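# Hang the power strip on two wall screws

## Task

Put the power strip's keyhole slots over the two screws so that it stays hanging level without the robot holding it, with the narrow part of each keyhole slot uppermost.

## Robot and tools

Robot: two arms, left_arm and right_arm, each a six-joint arm with a parallel two-finger gripper and a camera on the wrist. The wrist camera and its cable count as part of the hand, so keep them off objects, fixtures and the other arm. A camera stand is fixed to the floor behind the arms. Measured bases in the scene frame: left_arm at (+0.012, +0.271, 0) m, right_arm at (-0.012, -0.317, 0) m, both turned very slightly about z.

Scene frame: origin at table-top height, halfway between the two nominal bases; +x points out over the table, +z up, and left_arm sits on the +y side (arm names do not match image sides). Reported end_effector_position (m) and end_effector_quat_wxyz are in this frame. The position is the point between the finger pads, about 1 cm back from the tips. Fingers point along the gripper's +z and spread along its y. Reported values can be a few cm off, more when reaching far.

execute_actions(actions, cameras): actions is a list of actions; each action is a table of up to 15 rows, one row per 1/30 s step, and a short table repeats its final row for the remaining steps. Every row has 14 numbers in [-1, 1]: left_arm dx, dy, dz, rx, ry, rz, opening, then right_arm the same seven. The six pose numbers are an offset, not a pose: they are measured along the arm's own Hand target axes, from the Hand target as it stood when that action began (every row counts from that same start, not from the row before). Scale: 1.0 = 0.6 m for dx/dy/dz and 180 degrees for the rotation vector rx/ry/rz. Sending the same offset again moves further. Six zeros re-command the current Hand target. Opening is absolute: +1 fully open (0.094 m), -1 closed; a 0 is a real command, so resend an arm's present opening to leave it alone. cameras: list of names, ["all"], or []; an empty actions list returns images by default and also shows the scene number and task.

move(target, speed, blend, opening_speed, grip_force, blocking, cameras): drives each gripper in a straight line toward its target. target is one 14-number row laid out exactly as above (offsets from each arm's Hand target, same scale, opening absolute), or a list of up to 15 such rows, all counted from the same starting Hand targets. speed: path top speed in m/s, 0.002 to 2.9 (default 0.25), rotation capped at twice that in rad/s; one value or one per target. blend: corner rounding radius in m for lists; 0 stops at each point. opening_speed: rate of opening change per second on the -1..+1 scale, at least 0.2; use it to close gently on fragile items. grip_force: per-pad limit in N, 10 to 50 (default full), one value or one per arm; it persists, and low values close slowly. blocking=false returns after about 0.5 s while the move continues. Moves do not avoid obstacles or the other arm; grippers lag and overshoot more when fast or when the arm is stretched. Avoid paths passing near an arm's own base (it can flip the shoulder). The result adds a move: line such as done, off_target, moving, held or fault, plus limits (paced = pose clipped, held = steps withheld).

wait(seconds 0 to 10, cameras): lets the simulation run holding the last commands. stop(cameras): brakes a running move. zoom_image(camera, region=[x0,y0,x1,y1] in pixels, at most 504x504): closer view of the latest image from cam_head_left, cam_head_right, cam_high, cam_low, cam_left_wrist or cam_right_wrist (all 896x504). read_manual(section="licences"): licence texts only. finished_scene(scene): ends the current scene, given its number; irreversible, so only call it when the strip hangs by itself.

Reading results: Hand target is the last commanded pose after clipping; the next offsets start from it. The gripper often rests short of it by a few cm from friction and load; waiting won't close that gap, but a new command (even zeros) or the missing distance as an offset will. Orientation commands are clipped to 40 degrees from the measured orientation each step. grip_measured uses the opening scale and reads slightly wide when empty; on a squeezed hard part it reads a bit below the part's width. grip_effort_nm is gripper motor effort (negative = closing), not pad force, and keeps an offset at rest. Joint torques include arm weight; joints 1 to 3 wrap at ±28 N m. Joint velocities may say within noise.

Cautions: never drop the strip or let it fall off the table, and never leave it off the table. Release only when it is still. Approach contacts slowly: faster moves and targets set deeper past a contact push harder, and a stopped arm keeps pushing until commanded back past its gripper. Don't bump the screws, wall or heavy items hard. Keep the two grippers apart; closing on the other arm's fingers or colliding them can fail the task. Loose objects may get brief random nudges. Motors heat when holding loads, stretched out, or pushing at unreachable poses: MOTOR HOT appears at 75 °C, at 90 °C the arm folds and stops working, at 100 °C it collapses. Stops of any arm are costly, so move smoothly.

Each tool is called after "Request:" as a command line: name --argument value for each argument, lists and objects as JSON in quotes; but a table of rows of numbers goes row by row, as --pt "numbers of a row", without its own name.

## Session

Request:
execute_actions --actions '[]'

Scene clock: 0.00 s.
left_arm: end_effector_position=(+0.4092, +0.2973, +0.0923) grip_measured=+1.000 grip_effort_nm=n/a end_effector_quat_wxyz=(+0.562, -0.051, +0.824, +0.050) | right_arm: end_effector_position=(+0.3688, -0.3946, +0.0946) grip_measured=+1.000 grip_effort_nm=n/a end_effector_quat_wxyz=(+0.567, +0.132, +0.804, -0.116)
Joint positions: left_arm=[0.017 1.535 0.386 0.773 -0.141 -0.028 0.094] | right_arm=[-0.029 1.527 0.342 0.837 0.269 0.057 0.094]
Joint velocities: within noise
Joint torques (N m): no reading
Heat: left arm: 33 °C; right arm: 30 °C.
Hand target: left_arm +0.4118, +0.2973, +0.0987; +0.568, -0.051, +0.820, +0.050 | right_arm +0.3733, -0.3951, +0.1062; +0.581, +0.133, +0.795, -0.116
Tool commands: left_gripper/opening=+1.0 right_gripper/opening=+1.0

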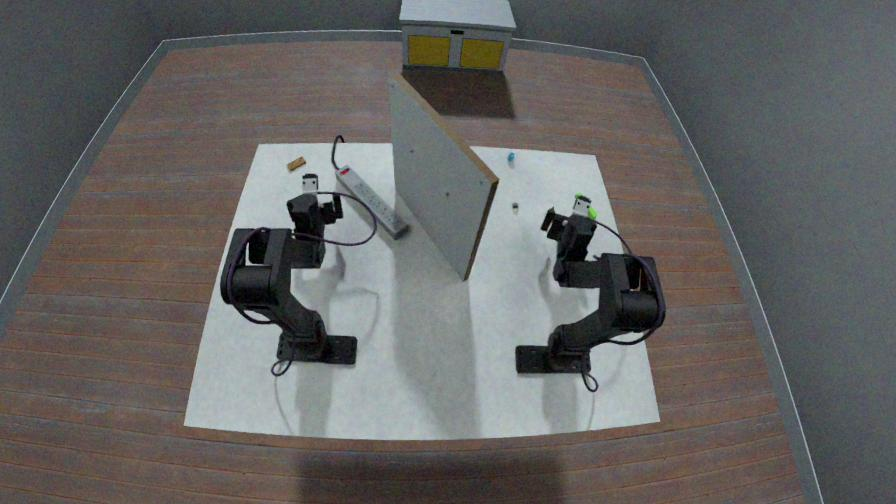

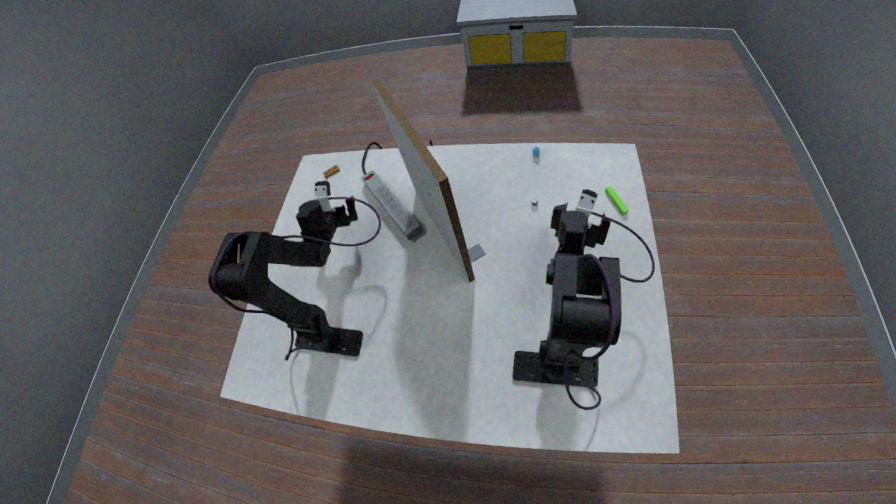

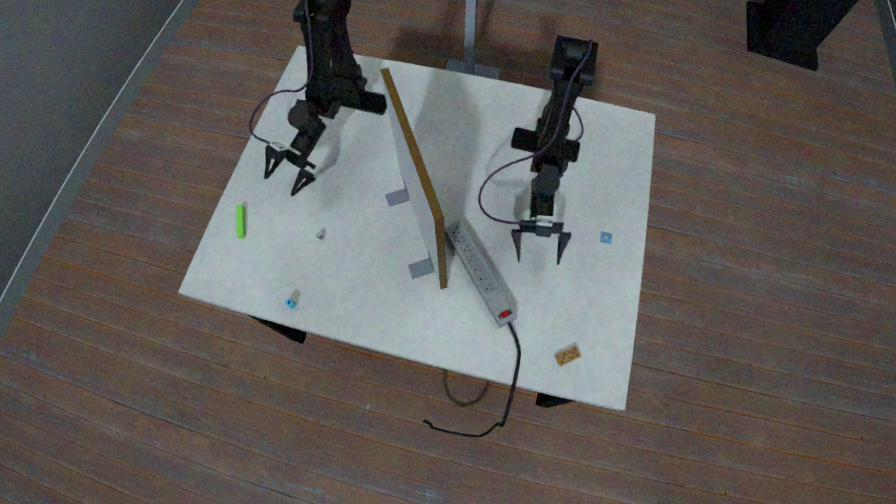

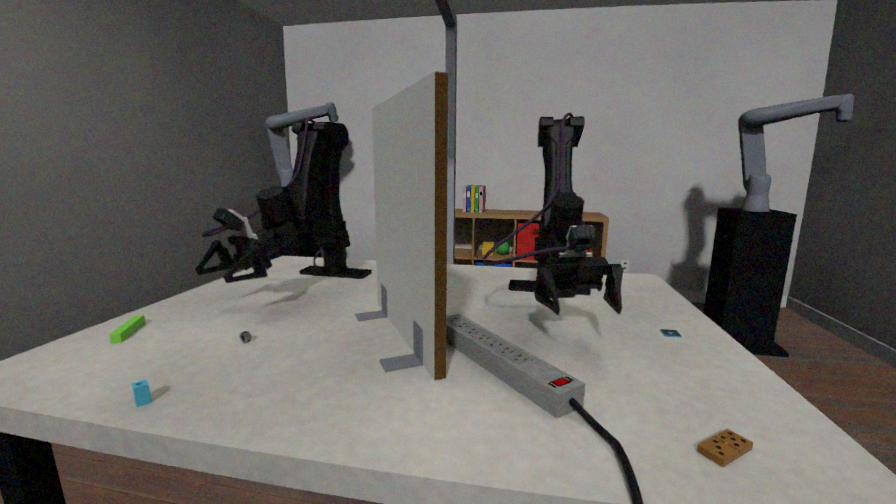

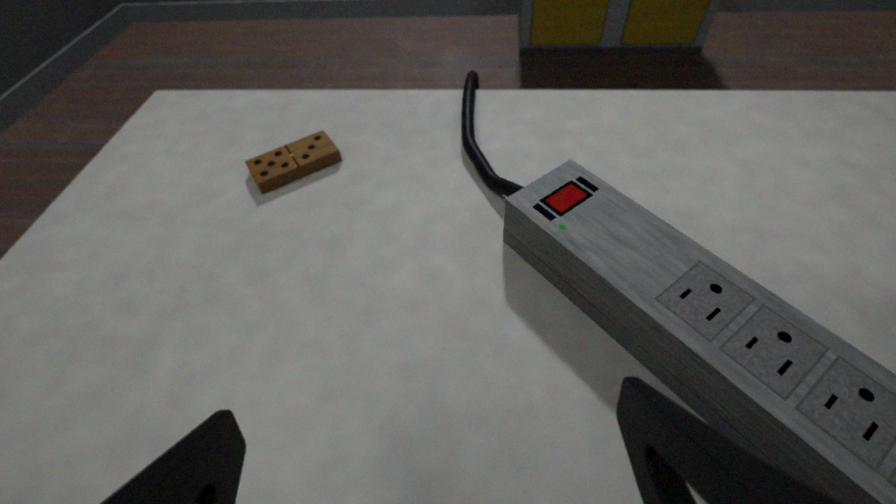

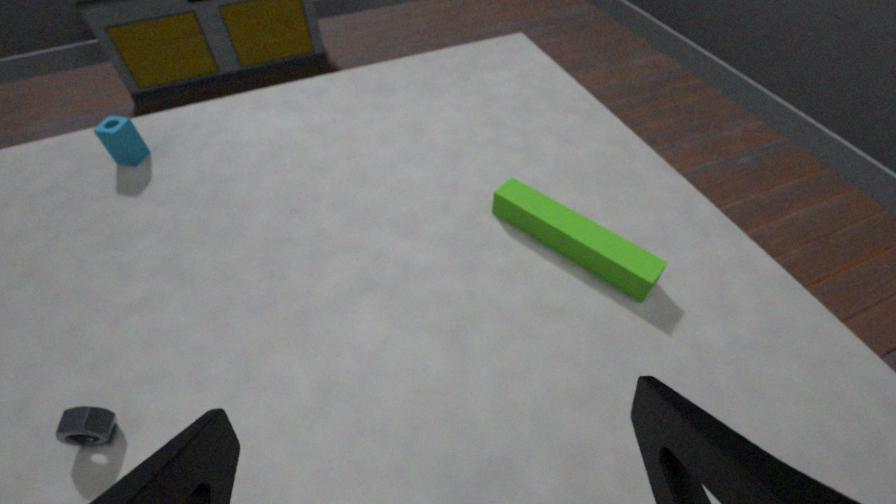

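Request:
zoom_image --camera "cam_head_left" --region '[230, 60, 530, 290]'

Request:
zoom_image --camera "cam_head_right" --region '[280, 70, 520, 290]'

Request:
zoom_image --camera "cam_high" --region '[360, 50, 620, 350]'

Request:
zoom_image --camera "cam_low" --region '[340, 50, 640, 450]'

Scaled by 1.680.

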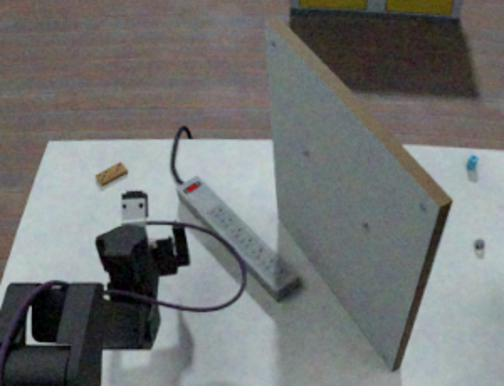

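Scaled by 2.100.

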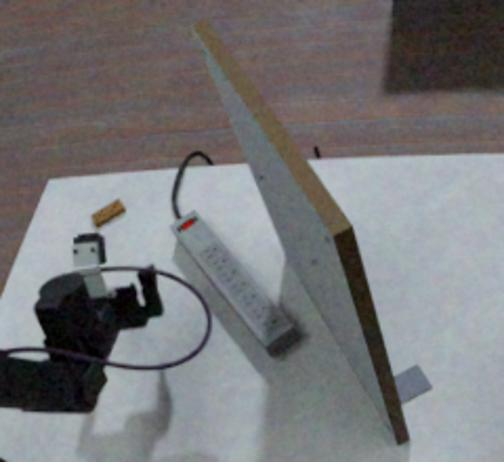

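Scaled by 1.680.

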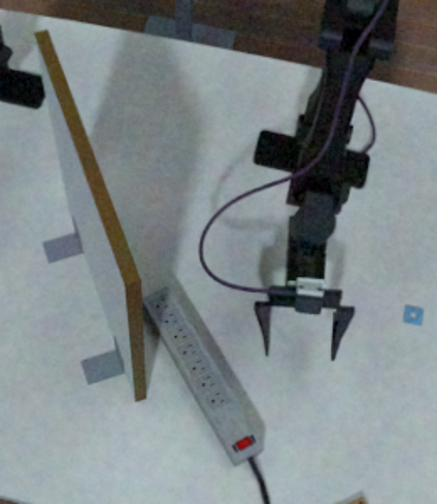

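Scaled by 1.260.

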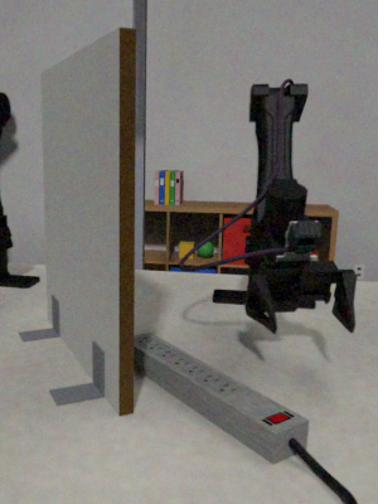

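Request:
move --target '[-0.2317,-0.0882,-0.3385,0.2655,-0.1102,0.0406,1,0,0,0,0,0,0,1]' --cameras '["cam_left_wrist","cam_high"]'

Scene clock: 54.40 s.
left_arm: end_effector_position=(+0.2843, +0.2233, +0.2882) grip_measured=+1.000 grip_effort_nm=-0.02 end_effector_quat_wxyz=(+0.669, +0.236, +0.665, -0.233) | right_arm: end_effector_position=(+0.3688, -0.3946, +0.0946) grip_measured=+1.000 grip_effort_nm=0.02 end_effector_quat_wxyz=(+0.567, +0.132, +0.804, -0.116)
Joint positions: left_arm=[0.47 0.736 0.462 0.281 1.127 0 0.094] | right_arm=[-0.029 1.527 0.342 0.837 0.269 0.057 0.094]
Joint torques (N m): left_arm=[0.59 -1.17 10.18 0.75 0.31 -0.11] | right_arm=[-0.08 -5.11 5.39 1.98 0.07 -0.01]
Heat: left arm: 35 °C; right arm: 34 °C.
Hand target: left_arm +0.2798, +0.2201, +0.2986; +0.665, +0.241, +0.665, -0.242 | right_arm +0.3733, -0.3951, +0.1062; +0.581, +0.133, +0.795, -0.116
Off the commanded pose: left_arm 0.012 m, 1 deg | right_arm 0.012 m, 2 deg.
move: off_target (left_arm, right_arm)
Images, in order (width x height): cam_high 896x504, cam_left_wrist 896x504.

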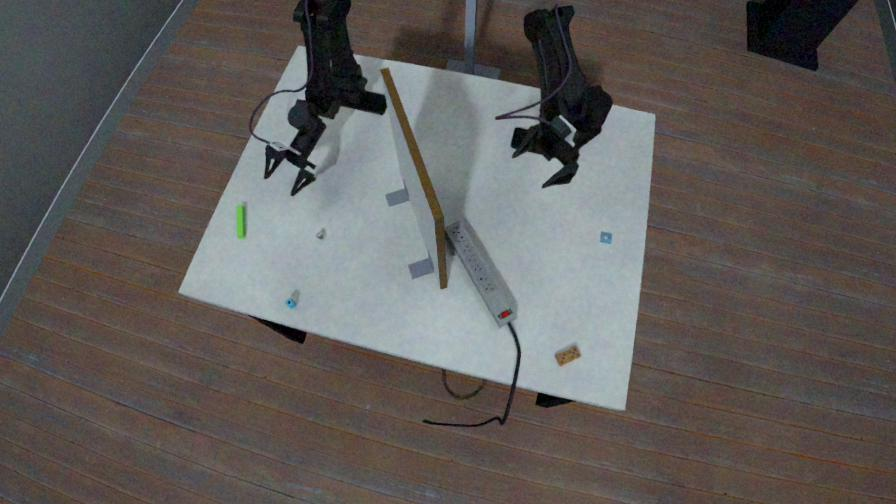

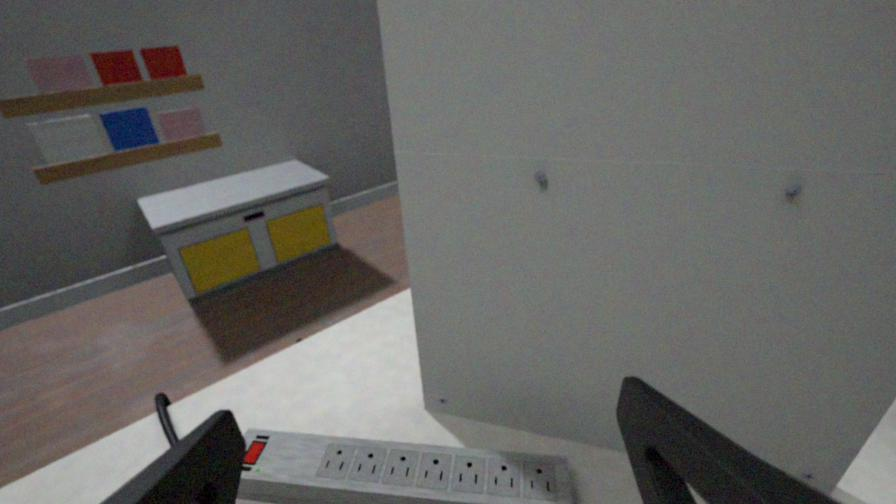

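Request:
zoom_image --camera "cam_left_wrist" --region '[200, 380, 600, 504]'

Request:
zoom_image --camera "cam_left_wrist" --region '[500, 150, 580, 210]'

Request:
zoom_image --camera "cam_left_wrist" --region '[750, 160, 830, 220]'

Scaled by 1.260.

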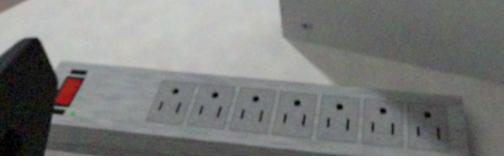

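Scaled by 6.300.

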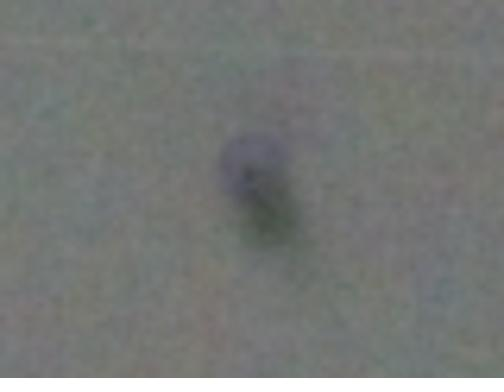

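Scaled by 6.300.

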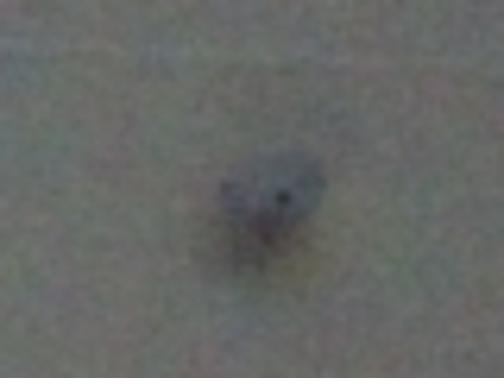

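Request:
move --target '[0.231,0.0998,0.28,-0.348,0.4075,-0.3472,1,0,0,0,0,0,0,1]' --cameras '["cam_left_wrist","cam_high","cam_head_left"]'

Scene clock: 102.53 s.
left_arm: end_effector_position=(+0.4460, +0.1576, +0.1618) grip_measured=+1.000 grip_effort_nm=-0.03 end_effector_quat_wxyz=(+0.048, -0.343, +0.938, -0.028) | right_arm: end_effector_position=(+0.3688, -0.3946, +0.0946) grip_measured=+1.000 grip_effort_nm=0.02 end_effector_quat_wxyz=(+0.567, +0.132, +0.804, -0.116)
Joint positions: left_arm=[-0.244 2.241 2.345 -1.565 -0.009 -0.962 0.094] | right_arm=[-0.029 1.527 0.342 0.837 0.269 0.057 0.094]
Joint torques (N m): left_arm=[0.61 -8.35 8.42 0.02 0.07 -0.1] | right_arm=[-0.05 -5.15 5.53 1.96 0.08 0.02]
Heat: left arm: 36 °C; right arm: 36 °C.
Hand target: left_arm +0.4470, +0.1582, +0.1600; +0.000, -0.350, +0.937, +0.001 | right_arm +0.3733, -0.3951, +0.1062; +0.581, +0.133, +0.795, -0.116
Off the commanded pose: left_arm 0.002 m, 6 deg | right_arm 0.012 m, 2 deg.
joint sent to its limit (left arm) — joint 4 (wrist pitch), lower limit. The joint targets are off in position and orientation.
move: off_target (left_arm, right_arm)
Images, in order (width x height): cam_head_left 896x504, cam_high 896x504, cam_left_wrist 896x504.

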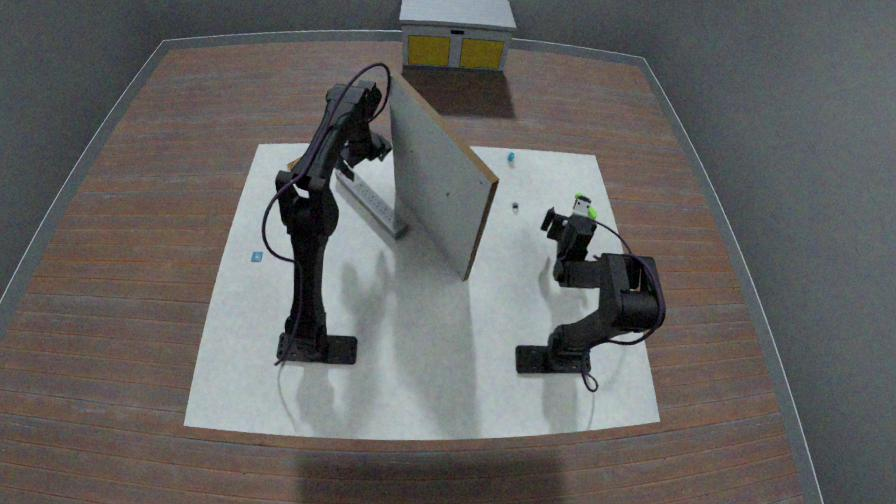

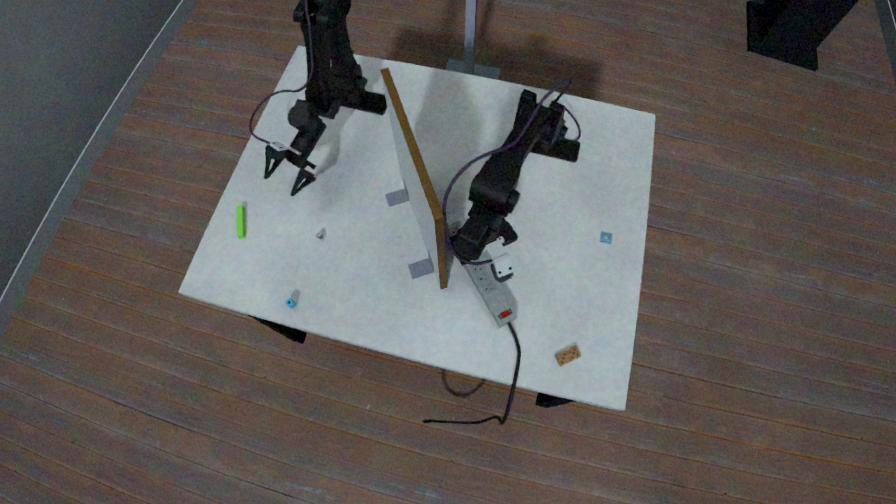

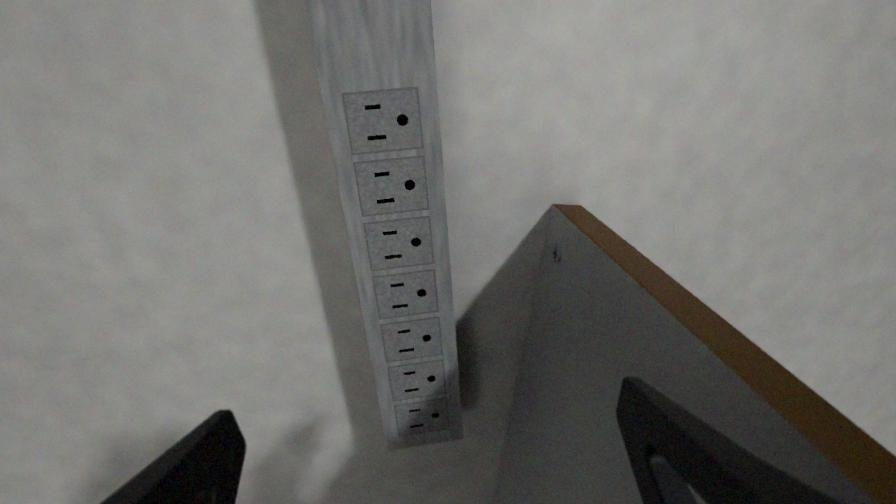

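Request:
move --target '[-0.0265,0.0052,0.15,0,0,0,1,0,0,0,0,0,0,1]' --cameras '["cam_left_wrist"]'

Scene clock: 128.13 s.
left_arm: end_effector_position=(+0.4517, +0.1729, +0.0731) grip_measured=+1.000 grip_effort_nm=-0.02 end_effector_quat_wxyz=(-0.004, -0.354, +0.935, +0.007) | right_arm: end_effector_position=(+0.3688, -0.3946, +0.0946) grip_measured=+1.000 grip_effort_nm=0.02 end_effector_quat_wxyz=(+0.567, +0.132, +0.804, -0.116)
Joint positions: left_arm=[-0.207 2.334 2.15 -1.401 -0.007 -0.949 0.094] | right_arm=[-0.029 1.527 0.342 0.837 0.269 0.057 0.094]
Joint torques (N m): left_arm=[0.44 -9.89 6.61 0.22 0.07 0.12] | right_arm=[-0.09 -5.2 5.39 2 0.08 -0.02]
Heat: left arm: 37 °C; right arm: 37 °C.
Hand target: left_arm +0.4569, +0.1711, +0.0701; +0.000, -0.350, +0.937, +0.001 | right_arm +0.3733, -0.3951, +0.1062; +0.581, +0.133, +0.795, -0.116
Off the commanded pose: left_arm 0.006 m, 1 deg | right_arm 0.012 m, 2 deg.
move: off_target (right_arm)
Images, in order (width x height): cam_left_wrist 896x504.

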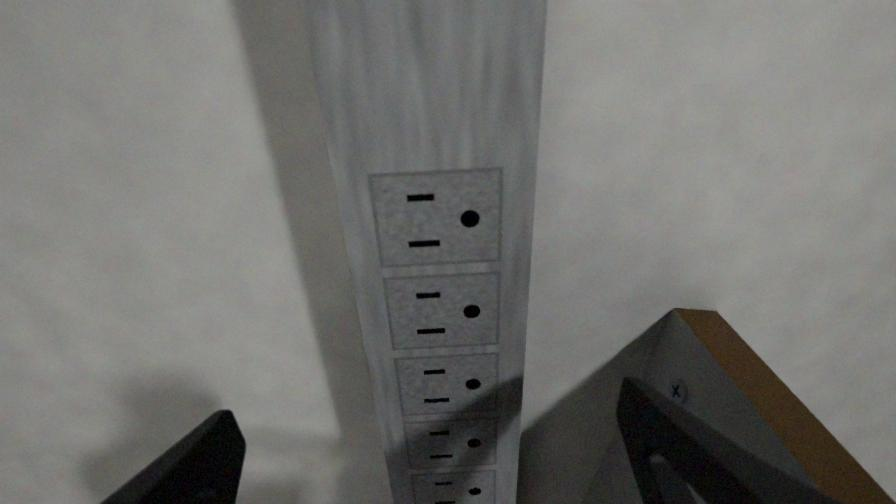

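Request:
move --target '[0,-0.005,0.0683,0,0,0,1,0,0,0,0,0,0,1]' --cameras '["cam_left_wrist","cam_low"]' --speed 0.08

Scene clock: 143.60 s.
left_arm: end_effector_position=(+0.4580, +0.1715, +0.0405) grip_measured=+1.000 grip_effort_nm=-0.03 end_effector_quat_wxyz=(+0.006, -0.354, +0.935, +0.000) | right_arm: end_effector_position=(+0.3688, -0.3946, +0.0946) grip_measured=+1.000 grip_effort_nm=0.02 end_effector_quat_wxyz=(+0.567, +0.132, +0.804, -0.116)
Joint positions: left_arm=[-0.207 2.339 2.029 -1.252 -0.007 -0.949 0.094] | right_arm=[-0.029 1.527 0.342 0.837 0.269 0.057 0.094]
Joint torques (N m): left_arm=[0.14 -9.16 5.38 0.28 0.07 0.05] | right_arm=[-0.08 -5.07 5.41 1.97 0.12 -0.01]
Heat: left arm: 36 °C; right arm: 38 °C.
Hand target: left_arm +0.4589, +0.1689, +0.0291; +0.000, -0.350, +0.937, +0.001 | right_arm +0.3733, -0.3951, +0.1062; +0.581, +0.133, +0.795, -0.116
Off the commanded pose: left_arm 0.012 m, 1 deg | right_arm 0.012 m, 2 deg.
move: off_target (left_arm, right_arm)
Images, in order (width x height): cam_low 896x504, cam_left_wrist 896x504.

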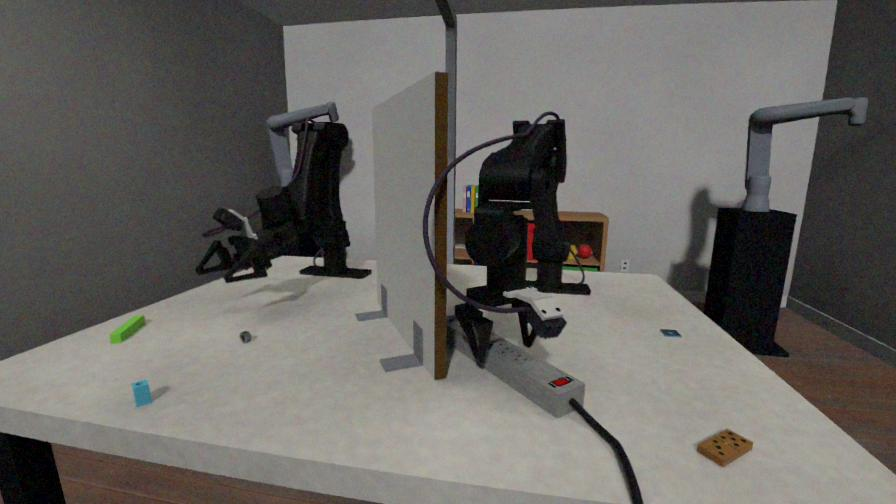

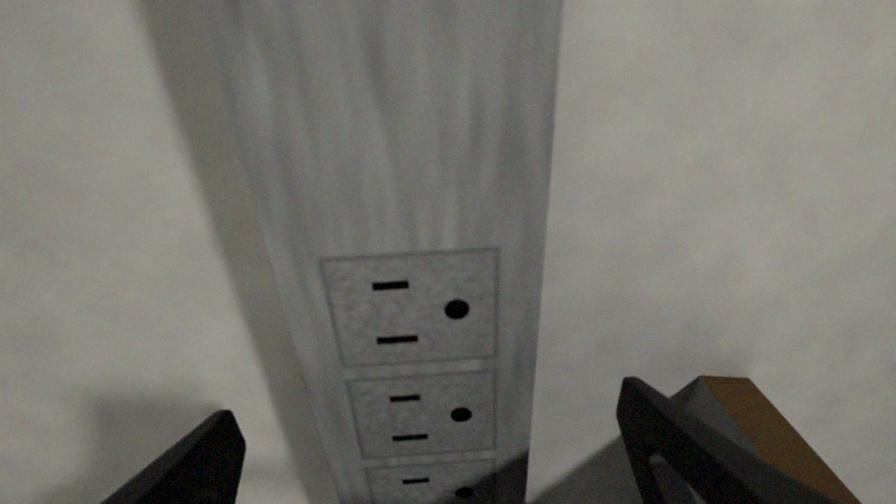

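Request:
move --target '[0.004,0,0.025,0,0,0,1,0,0,0,0,0,0,1]' --cameras '["cam_left_wrist","cam_low"]' --speed 0.05

Scene clock: 149.67 s.
left_arm: end_effector_position=(+0.4578, +0.1715, +0.0270) grip_measured=+1.000 grip_effort_nm=-0.03 end_effector_quat_wxyz=(+0.007, -0.354, +0.935, -0.001) | right_arm: end_effector_position=(+0.3688, -0.3946, +0.0946) grip_measured=+1.000 grip_effort_nm=0.02 end_effector_quat_wxyz=(+0.567, +0.132, +0.804, -0.116)
Joint positions: left_arm=[-0.207 2.339 1.976 -1.194 -0.007 -0.949 0.094] | right_arm=[-0.029 1.527 0.342 0.837 0.269 0.057 0.094]
Joint torques (N m): left_arm=[-0.2 -8.95 5.34 0.27 0.06 0.02] | right_arm=[-0.06 -5.19 5.34 1.99 0.1 0.02]
Heat: left arm: 36 °C; right arm: 38 °C.
Hand target: left_arm +0.4571, +0.1673, +0.0141; +0.000, -0.350, +0.937, +0.001 | right_arm +0.3733, -0.3951, +0.1062; +0.581, +0.133, +0.795, -0.116
Off the commanded pose: left_arm 0.014 m, 1 deg | right_arm 0.012 m, 2 deg.
move: off_target (left_arm, right_arm)
Images, in order (width x height): cam_low 896x504, cam_left_wrist 896x504.

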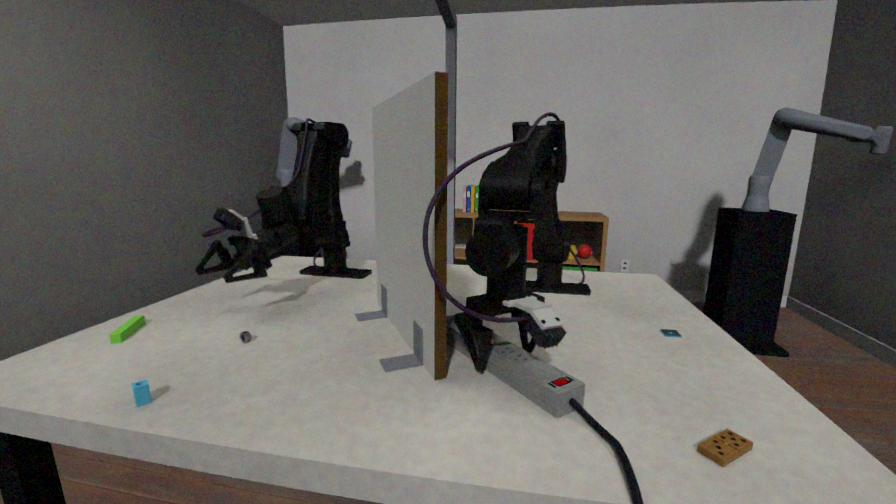

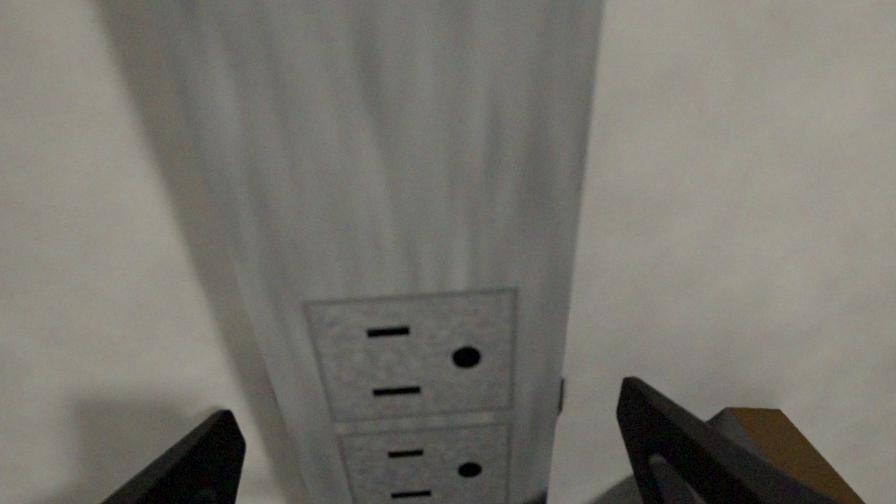

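Request:
move --target '[0,0,0,0,0,0,-0.25,0,0,0,0,0,0,1]' --cameras '["cam_left_wrist"]' --opening_speed 0.5

Scene clock: 159.70 s.
left_arm: end_effector_position=(+0.4579, +0.1715, +0.0270) grip_measured=+0.025 grip_effort_nm=-1.05 end_effector_quat_wxyz=(+0.008, -0.354, +0.935, -0.001) | right_arm: end_effector_position=(+0.3688, -0.3946, +0.0946) grip_measured=+1.000 grip_effort_nm=0.02 end_effector_quat_wxyz=(+0.567, +0.132, +0.804, -0.116)
Joint positions: left_arm=[-0.207 2.339 1.976 -1.194 -0.007 -0.949 0.048] | right_arm=[-0.029 1.527 0.342 0.837 0.269 0.057 0.094]
Joint torques (N m): left_arm=[-0.13 -8.94 5.37 0.25 0.08 0.02] | right_arm=[-0.03 -5.2 5.48 1.95 0.06 -0.02]
Heat: left arm: 36 °C; right arm: 38 °C.
Hand target: left_arm +0.4571, +0.1673, +0.0141; +0.000, -0.350, +0.937, +0.001 | right_arm +0.3733, -0.3951, +0.1062; +0.581, +0.133, +0.795, -0.116
Off the commanded pose: left_arm 0.014 m, 1 deg | right_arm 0.012 m, 2 deg.
move: off_target (left_arm, right_arm)
Images, in order (width x height): cam_left_wrist 896x504.

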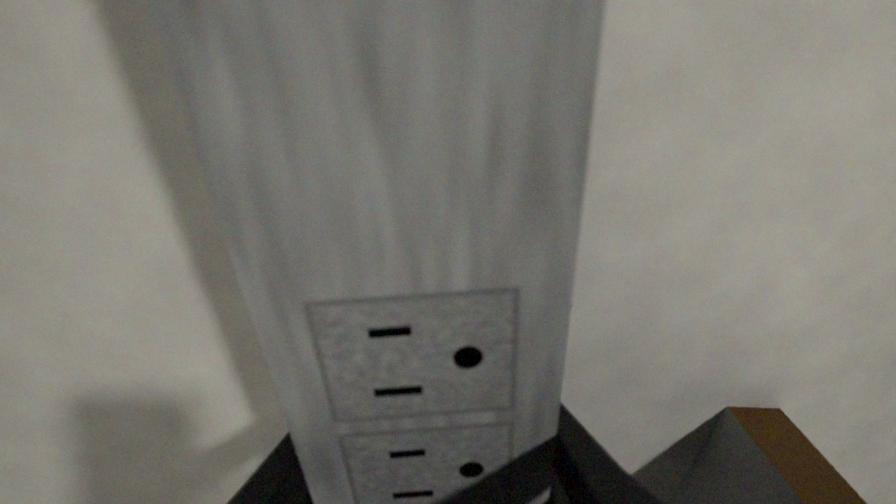

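Request:
move --target '[0,0,-0.2,0,0,0,-0.25,0,0,0,0,0,0,1]' --cameras '["cam_left_wrist","cam_low"]' --speed 0.15

Scene clock: 181.03 s.
left_arm: end_effector_position=(+0.4522, +0.1693, +0.1202) grip_measured=+0.025 grip_effort_nm=-1.05 end_effector_quat_wxyz=(+0.002, -0.354, +0.935, -0.007) | right_arm: end_effector_position=(+0.3688, -0.3946, +0.0946) grip_measured=+1.000 grip_effort_nm=0.02 end_effector_quat_wxyz=(+0.567, +0.132, +0.804, -0.116)
Joint positions: left_arm=[-0.208 2.349 2.367 -1.577 0.009 -0.949 0.048] | right_arm=[-0.029 1.527 0.342 0.837 0.269 0.057 0.094]
Joint torques (N m): left_arm=[-0.18 -11.12 9.17 -0.11 -0.11 0] | right_arm=[-0.06 -5.03 5.41 1.97 0.09 -0.02]
Heat: left arm: 36 °C; right arm: 39 °C.
Hand target: left_arm +0.4571, +0.1671, +0.1341; +0.000, -0.350, +0.937, +0.001 | right_arm +0.3733, -0.3951, +0.1062; +0.581, +0.133, +0.795, -0.116
Off the commanded pose: left_arm 0.015 m, 1 deg | right_arm 0.012 m, 2 deg.
joint sent to its limit (left arm) — joint 4 (wrist pitch), lower limit. The joint targets are off in position, not in orientation.
move: off_target (left_arm, right_arm)
Images, in order (width x height): cam_low 896x504, cam_left_wrist 896x504.

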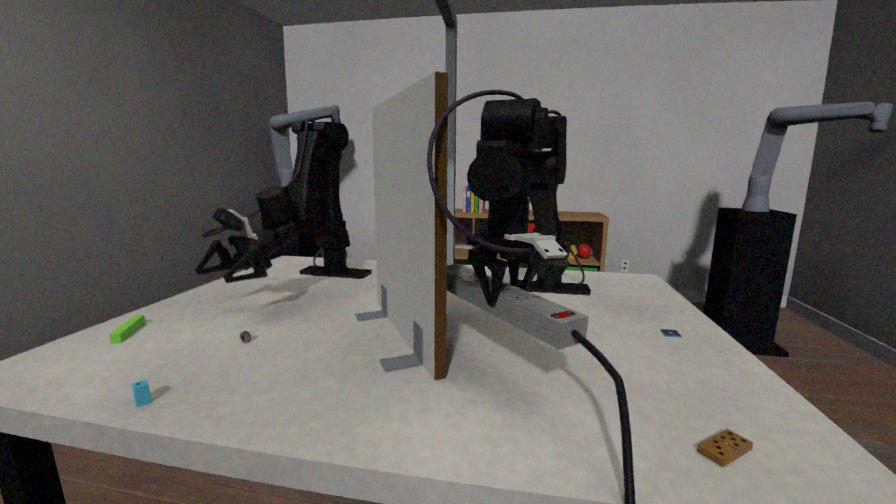

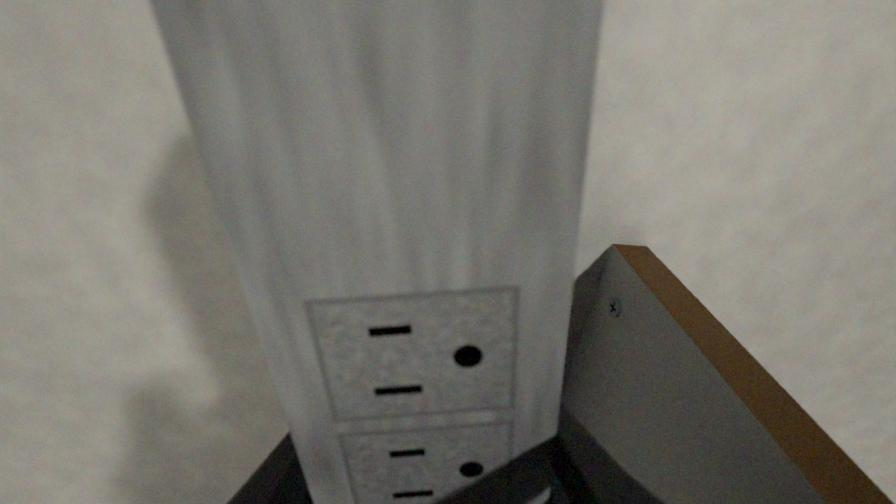

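Request:
move --target '[-0.0125,0.261,-0.31,0.467,-0.2125,-0.2133,-0.25,0,0,0,0,0,0,1]' --cameras '["cam_left_wrist","cam_low","cam_high"]' --speed 0.2

Scene clock: 189.73 s.
left_arm: end_effector_position=(+0.3490, +0.2764, +0.2598) grip_measured=+0.025 grip_effort_nm=-1.05 end_effector_quat_wxyz=(-0.413, +0.551, -0.559, +0.461) | right_arm: end_effector_position=(+0.3688, -0.3946, +0.0946) grip_measured=+1.000 grip_effort_nm=0.02 end_effector_quat_wxyz=(+0.567, +0.132, +0.804, -0.116)
Joint positions: left_arm=[0.111 0.832 0.61 -0.016 0.15 -1.582 0.048] | right_arm=[-0.029 1.527 0.342 0.837 0.269 0.057 0.094]
Joint torques (N m): left_arm=[0.49 -3.12 8.54 3.64 -0.49 0.11] | right_arm=[-0.17 -5.18 5.42 1.96 0.07 0.01]
Heat: left arm: 36 °C; right arm: 39 °C.
Hand target: left_arm +0.3601, +0.2900, +0.3203; -0.500, +0.500, -0.499, +0.500 | right_arm +0.3733, -0.3951, +0.1062; +0.581, +0.133, +0.795, -0.116
Off the commanded pose: left_arm 0.063 m, 14 deg | right_arm 0.012 m, 2 deg.
move: off_target (left_arm, right_arm)
Images, in order (width x height): cam_high 896x504, cam_low 896x504, cam_left_wrist 896x504.

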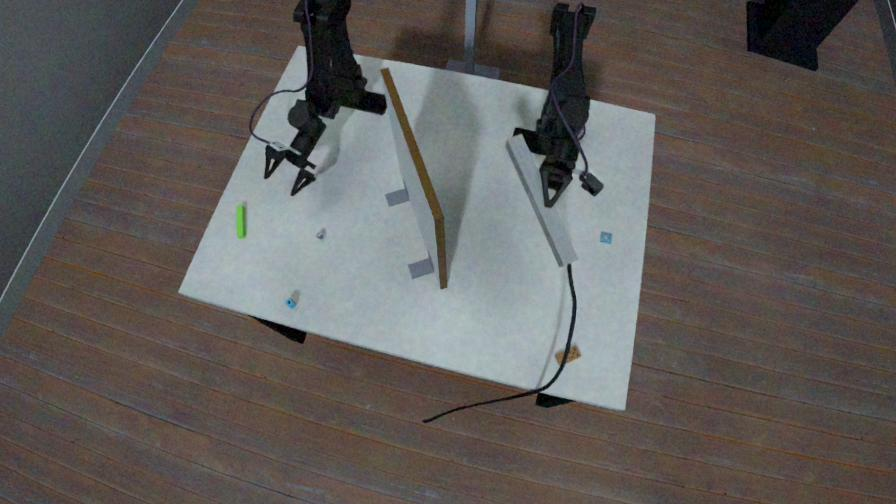

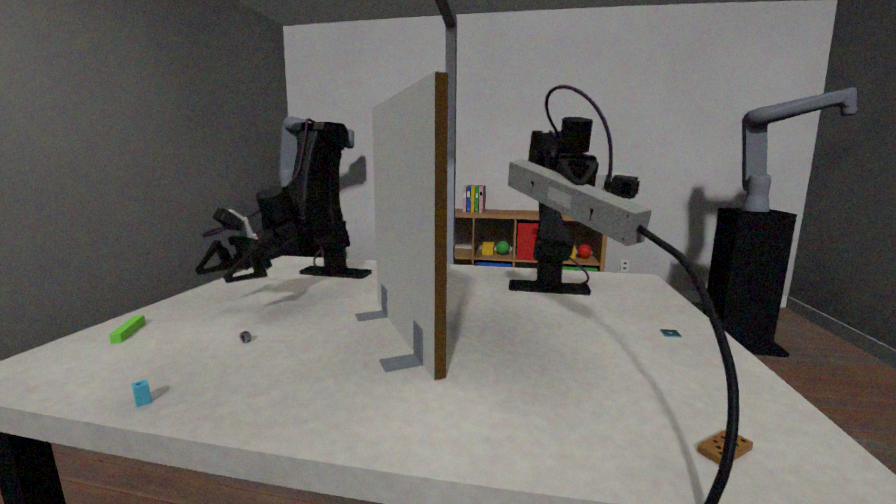

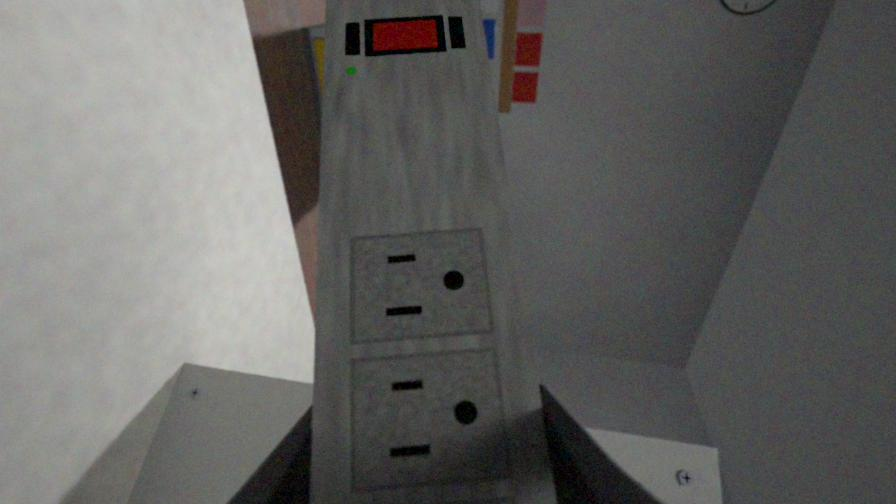

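Request:
zoom_image --camera "cam_low" --region '[490, 130, 670, 260]'

Request:
zoom_image --camera "cam_high" --region '[480, 100, 640, 300]'

Scaled by 2.800.

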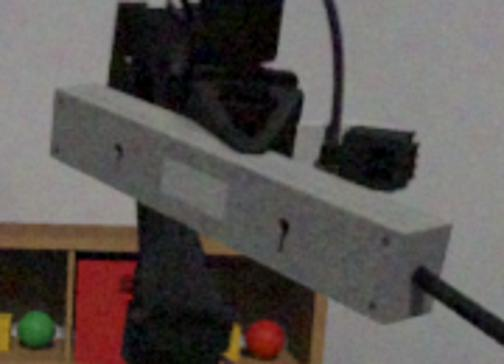

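Scaled by 2.520.

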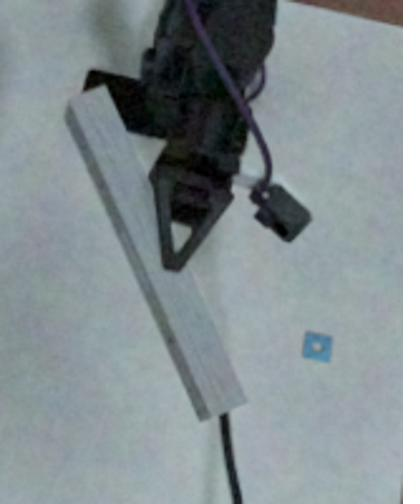

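Request:
move --pt "0 0 0 0 0 0.5 -0.3 0 0 0 0 0 0 1" --pt "0 0 0 0 0 1 -0.3 0 0 0 0 0 0 1" --cameras '["cam_left_wrist","cam_low","cam_high"]' --speed 0.3 --blend 0.03

Scene clock: 241.47 s.
left_arm: end_effector_position=(+0.3543, +0.2955, +0.2752) grip_measured=+0.025 grip_effort_nm=-1.05 end_effector_quat_wxyz=(+0.449, +0.528, +0.553, +0.463) | right_arm: end_effector_position=(+0.3688, -0.3946, +0.0946) grip_measured=+1.000 grip_effort_nm=0.02 end_effector_quat_wxyz=(+0.567, +0.132, +0.804, -0.116)
Joint positions: left_arm=[0.118 0.842 0.609 0.064 0.062 1.574 0.048] | right_arm=[-0.029 1.527 0.342 0.837 0.269 0.057 0.094]
Joint torques (N m): left_arm=[0.69 -2.24 8.51 3.15 0.46 -0.03] | right_arm=[-0.01 -5 5.31 1.95 0.09 0]
Heat: left arm: 48 °C; right arm: 40 °C.
Hand target: left_arm +0.3601, +0.2900, +0.3203; +0.500, +0.499, +0.500, +0.500 | right_arm +0.3733, -0.3951, +0.1062; +0.581, +0.133, +0.795, -0.116
Off the commanded pose: left_arm 0.046 m, 10 deg | right_arm 0.012 m, 2 deg.
move: off_target (left_arm, right_arm); blend cut to 0 m at target 1
Images, in order (width x height): cam_high 896x504, cam_low 896x504, cam_left_wrist 896x504.

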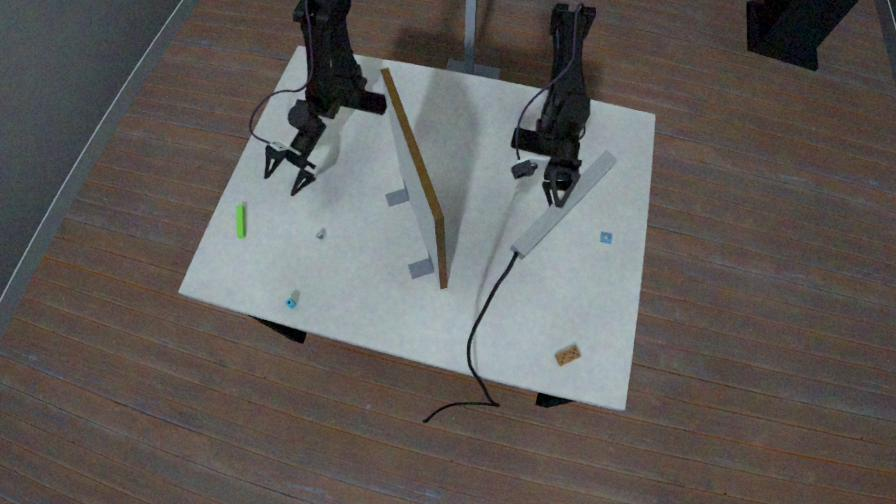

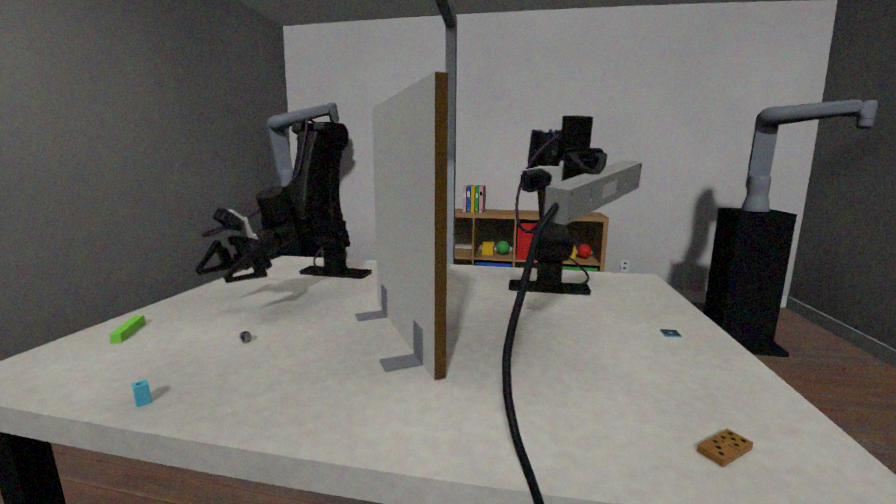

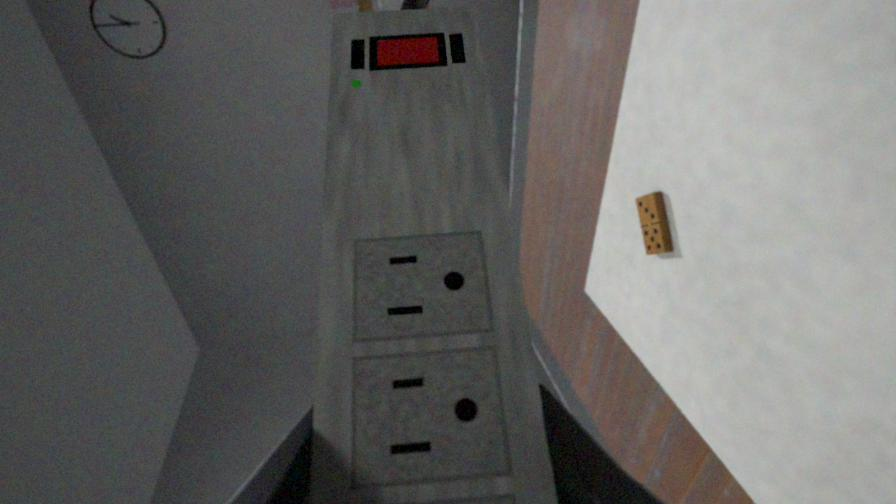

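Request:
move --target '[-0.0167,-0.25,-0.033,0.5,0,0,-0.3,0,0,0,0,0,0,1]' --cameras '["cam_left_wrist","cam_low","cam_high"]' --speed 0.25

Scene clock: 262.60 s.
left_arm: end_effector_position=(+0.3899, +0.2912, +0.1837) grip_measured=+0.025 grip_effort_nm=-1.05 end_effector_quat_wxyz=(+0.076, +0.680, +0.725, +0.080) | right_arm: end_effector_position=(+0.3688, -0.3946, +0.0946) grip_measured=+1.000 grip_effort_nm=0.02 end_effector_quat_wxyz=(+0.567, +0.132, +0.804, -0.116)
Joint positions: left_arm=[0.068 1.788 1.755 -1.316 -0.001 1.557 0.048] | right_arm=[-0.029 1.527 0.342 0.837 0.269 0.057 0.094]
Joint torques (N m): left_arm=[-1.2 -5.87 7.46 -1.72 0.05 0.49] | right_arm=[-0.03 -5.05 5.39 1.98 0.1 0]
Heat: left arm: 48 °C; right arm: 41 °C.
Hand target: left_arm +0.3404, +0.2799, +0.1703; +0.000, +0.707, +0.707, +0.000 | right_arm +0.3733, -0.3951, +0.1062; +0.581, +0.133, +0.795, -0.116
Off the commanded pose: left_arm 0.053 m, 13 deg | right_arm 0.012 m, 2 deg.
move: off_target (left_arm, right_arm)
Images, in order (width x height): cam_high 896x504, cam_low 896x504, cam_left_wrist 896x504.

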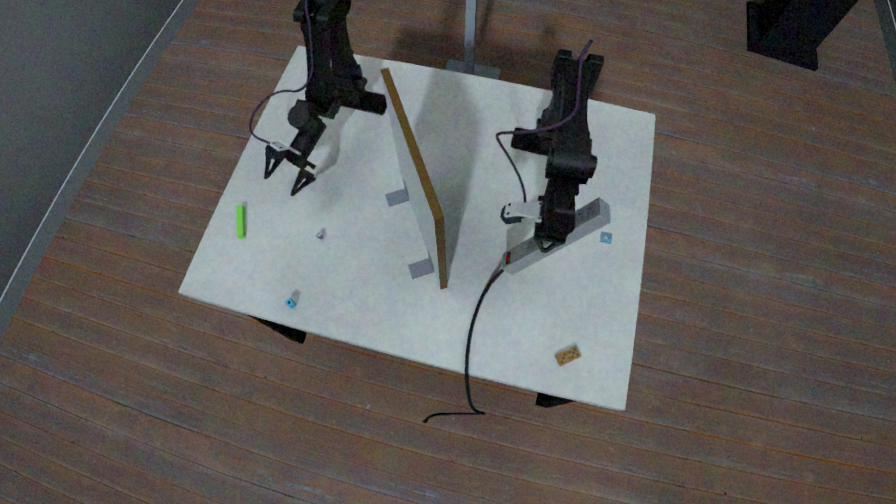

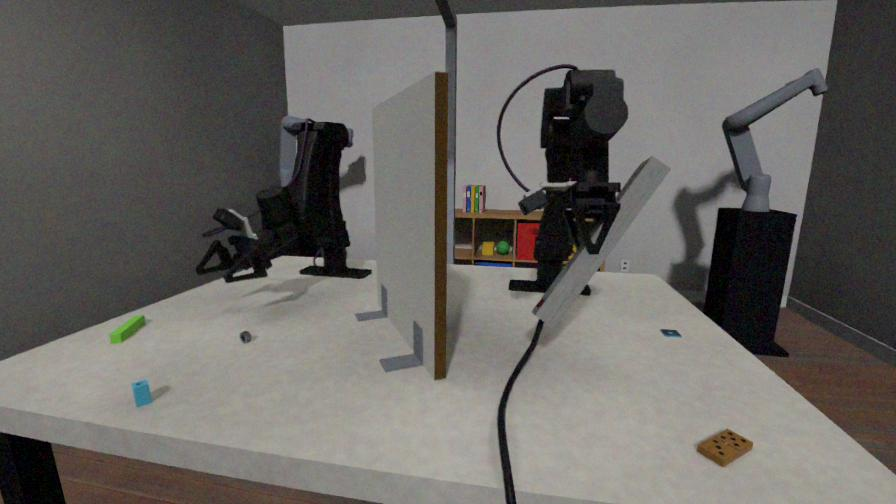

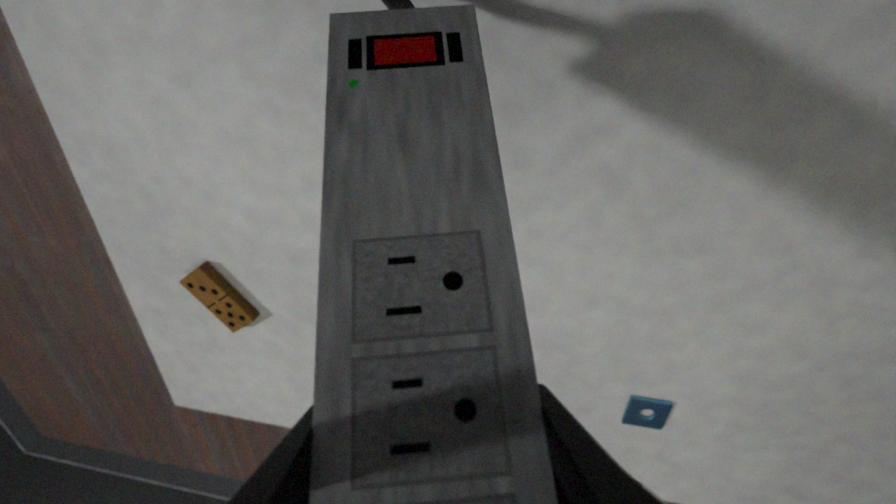

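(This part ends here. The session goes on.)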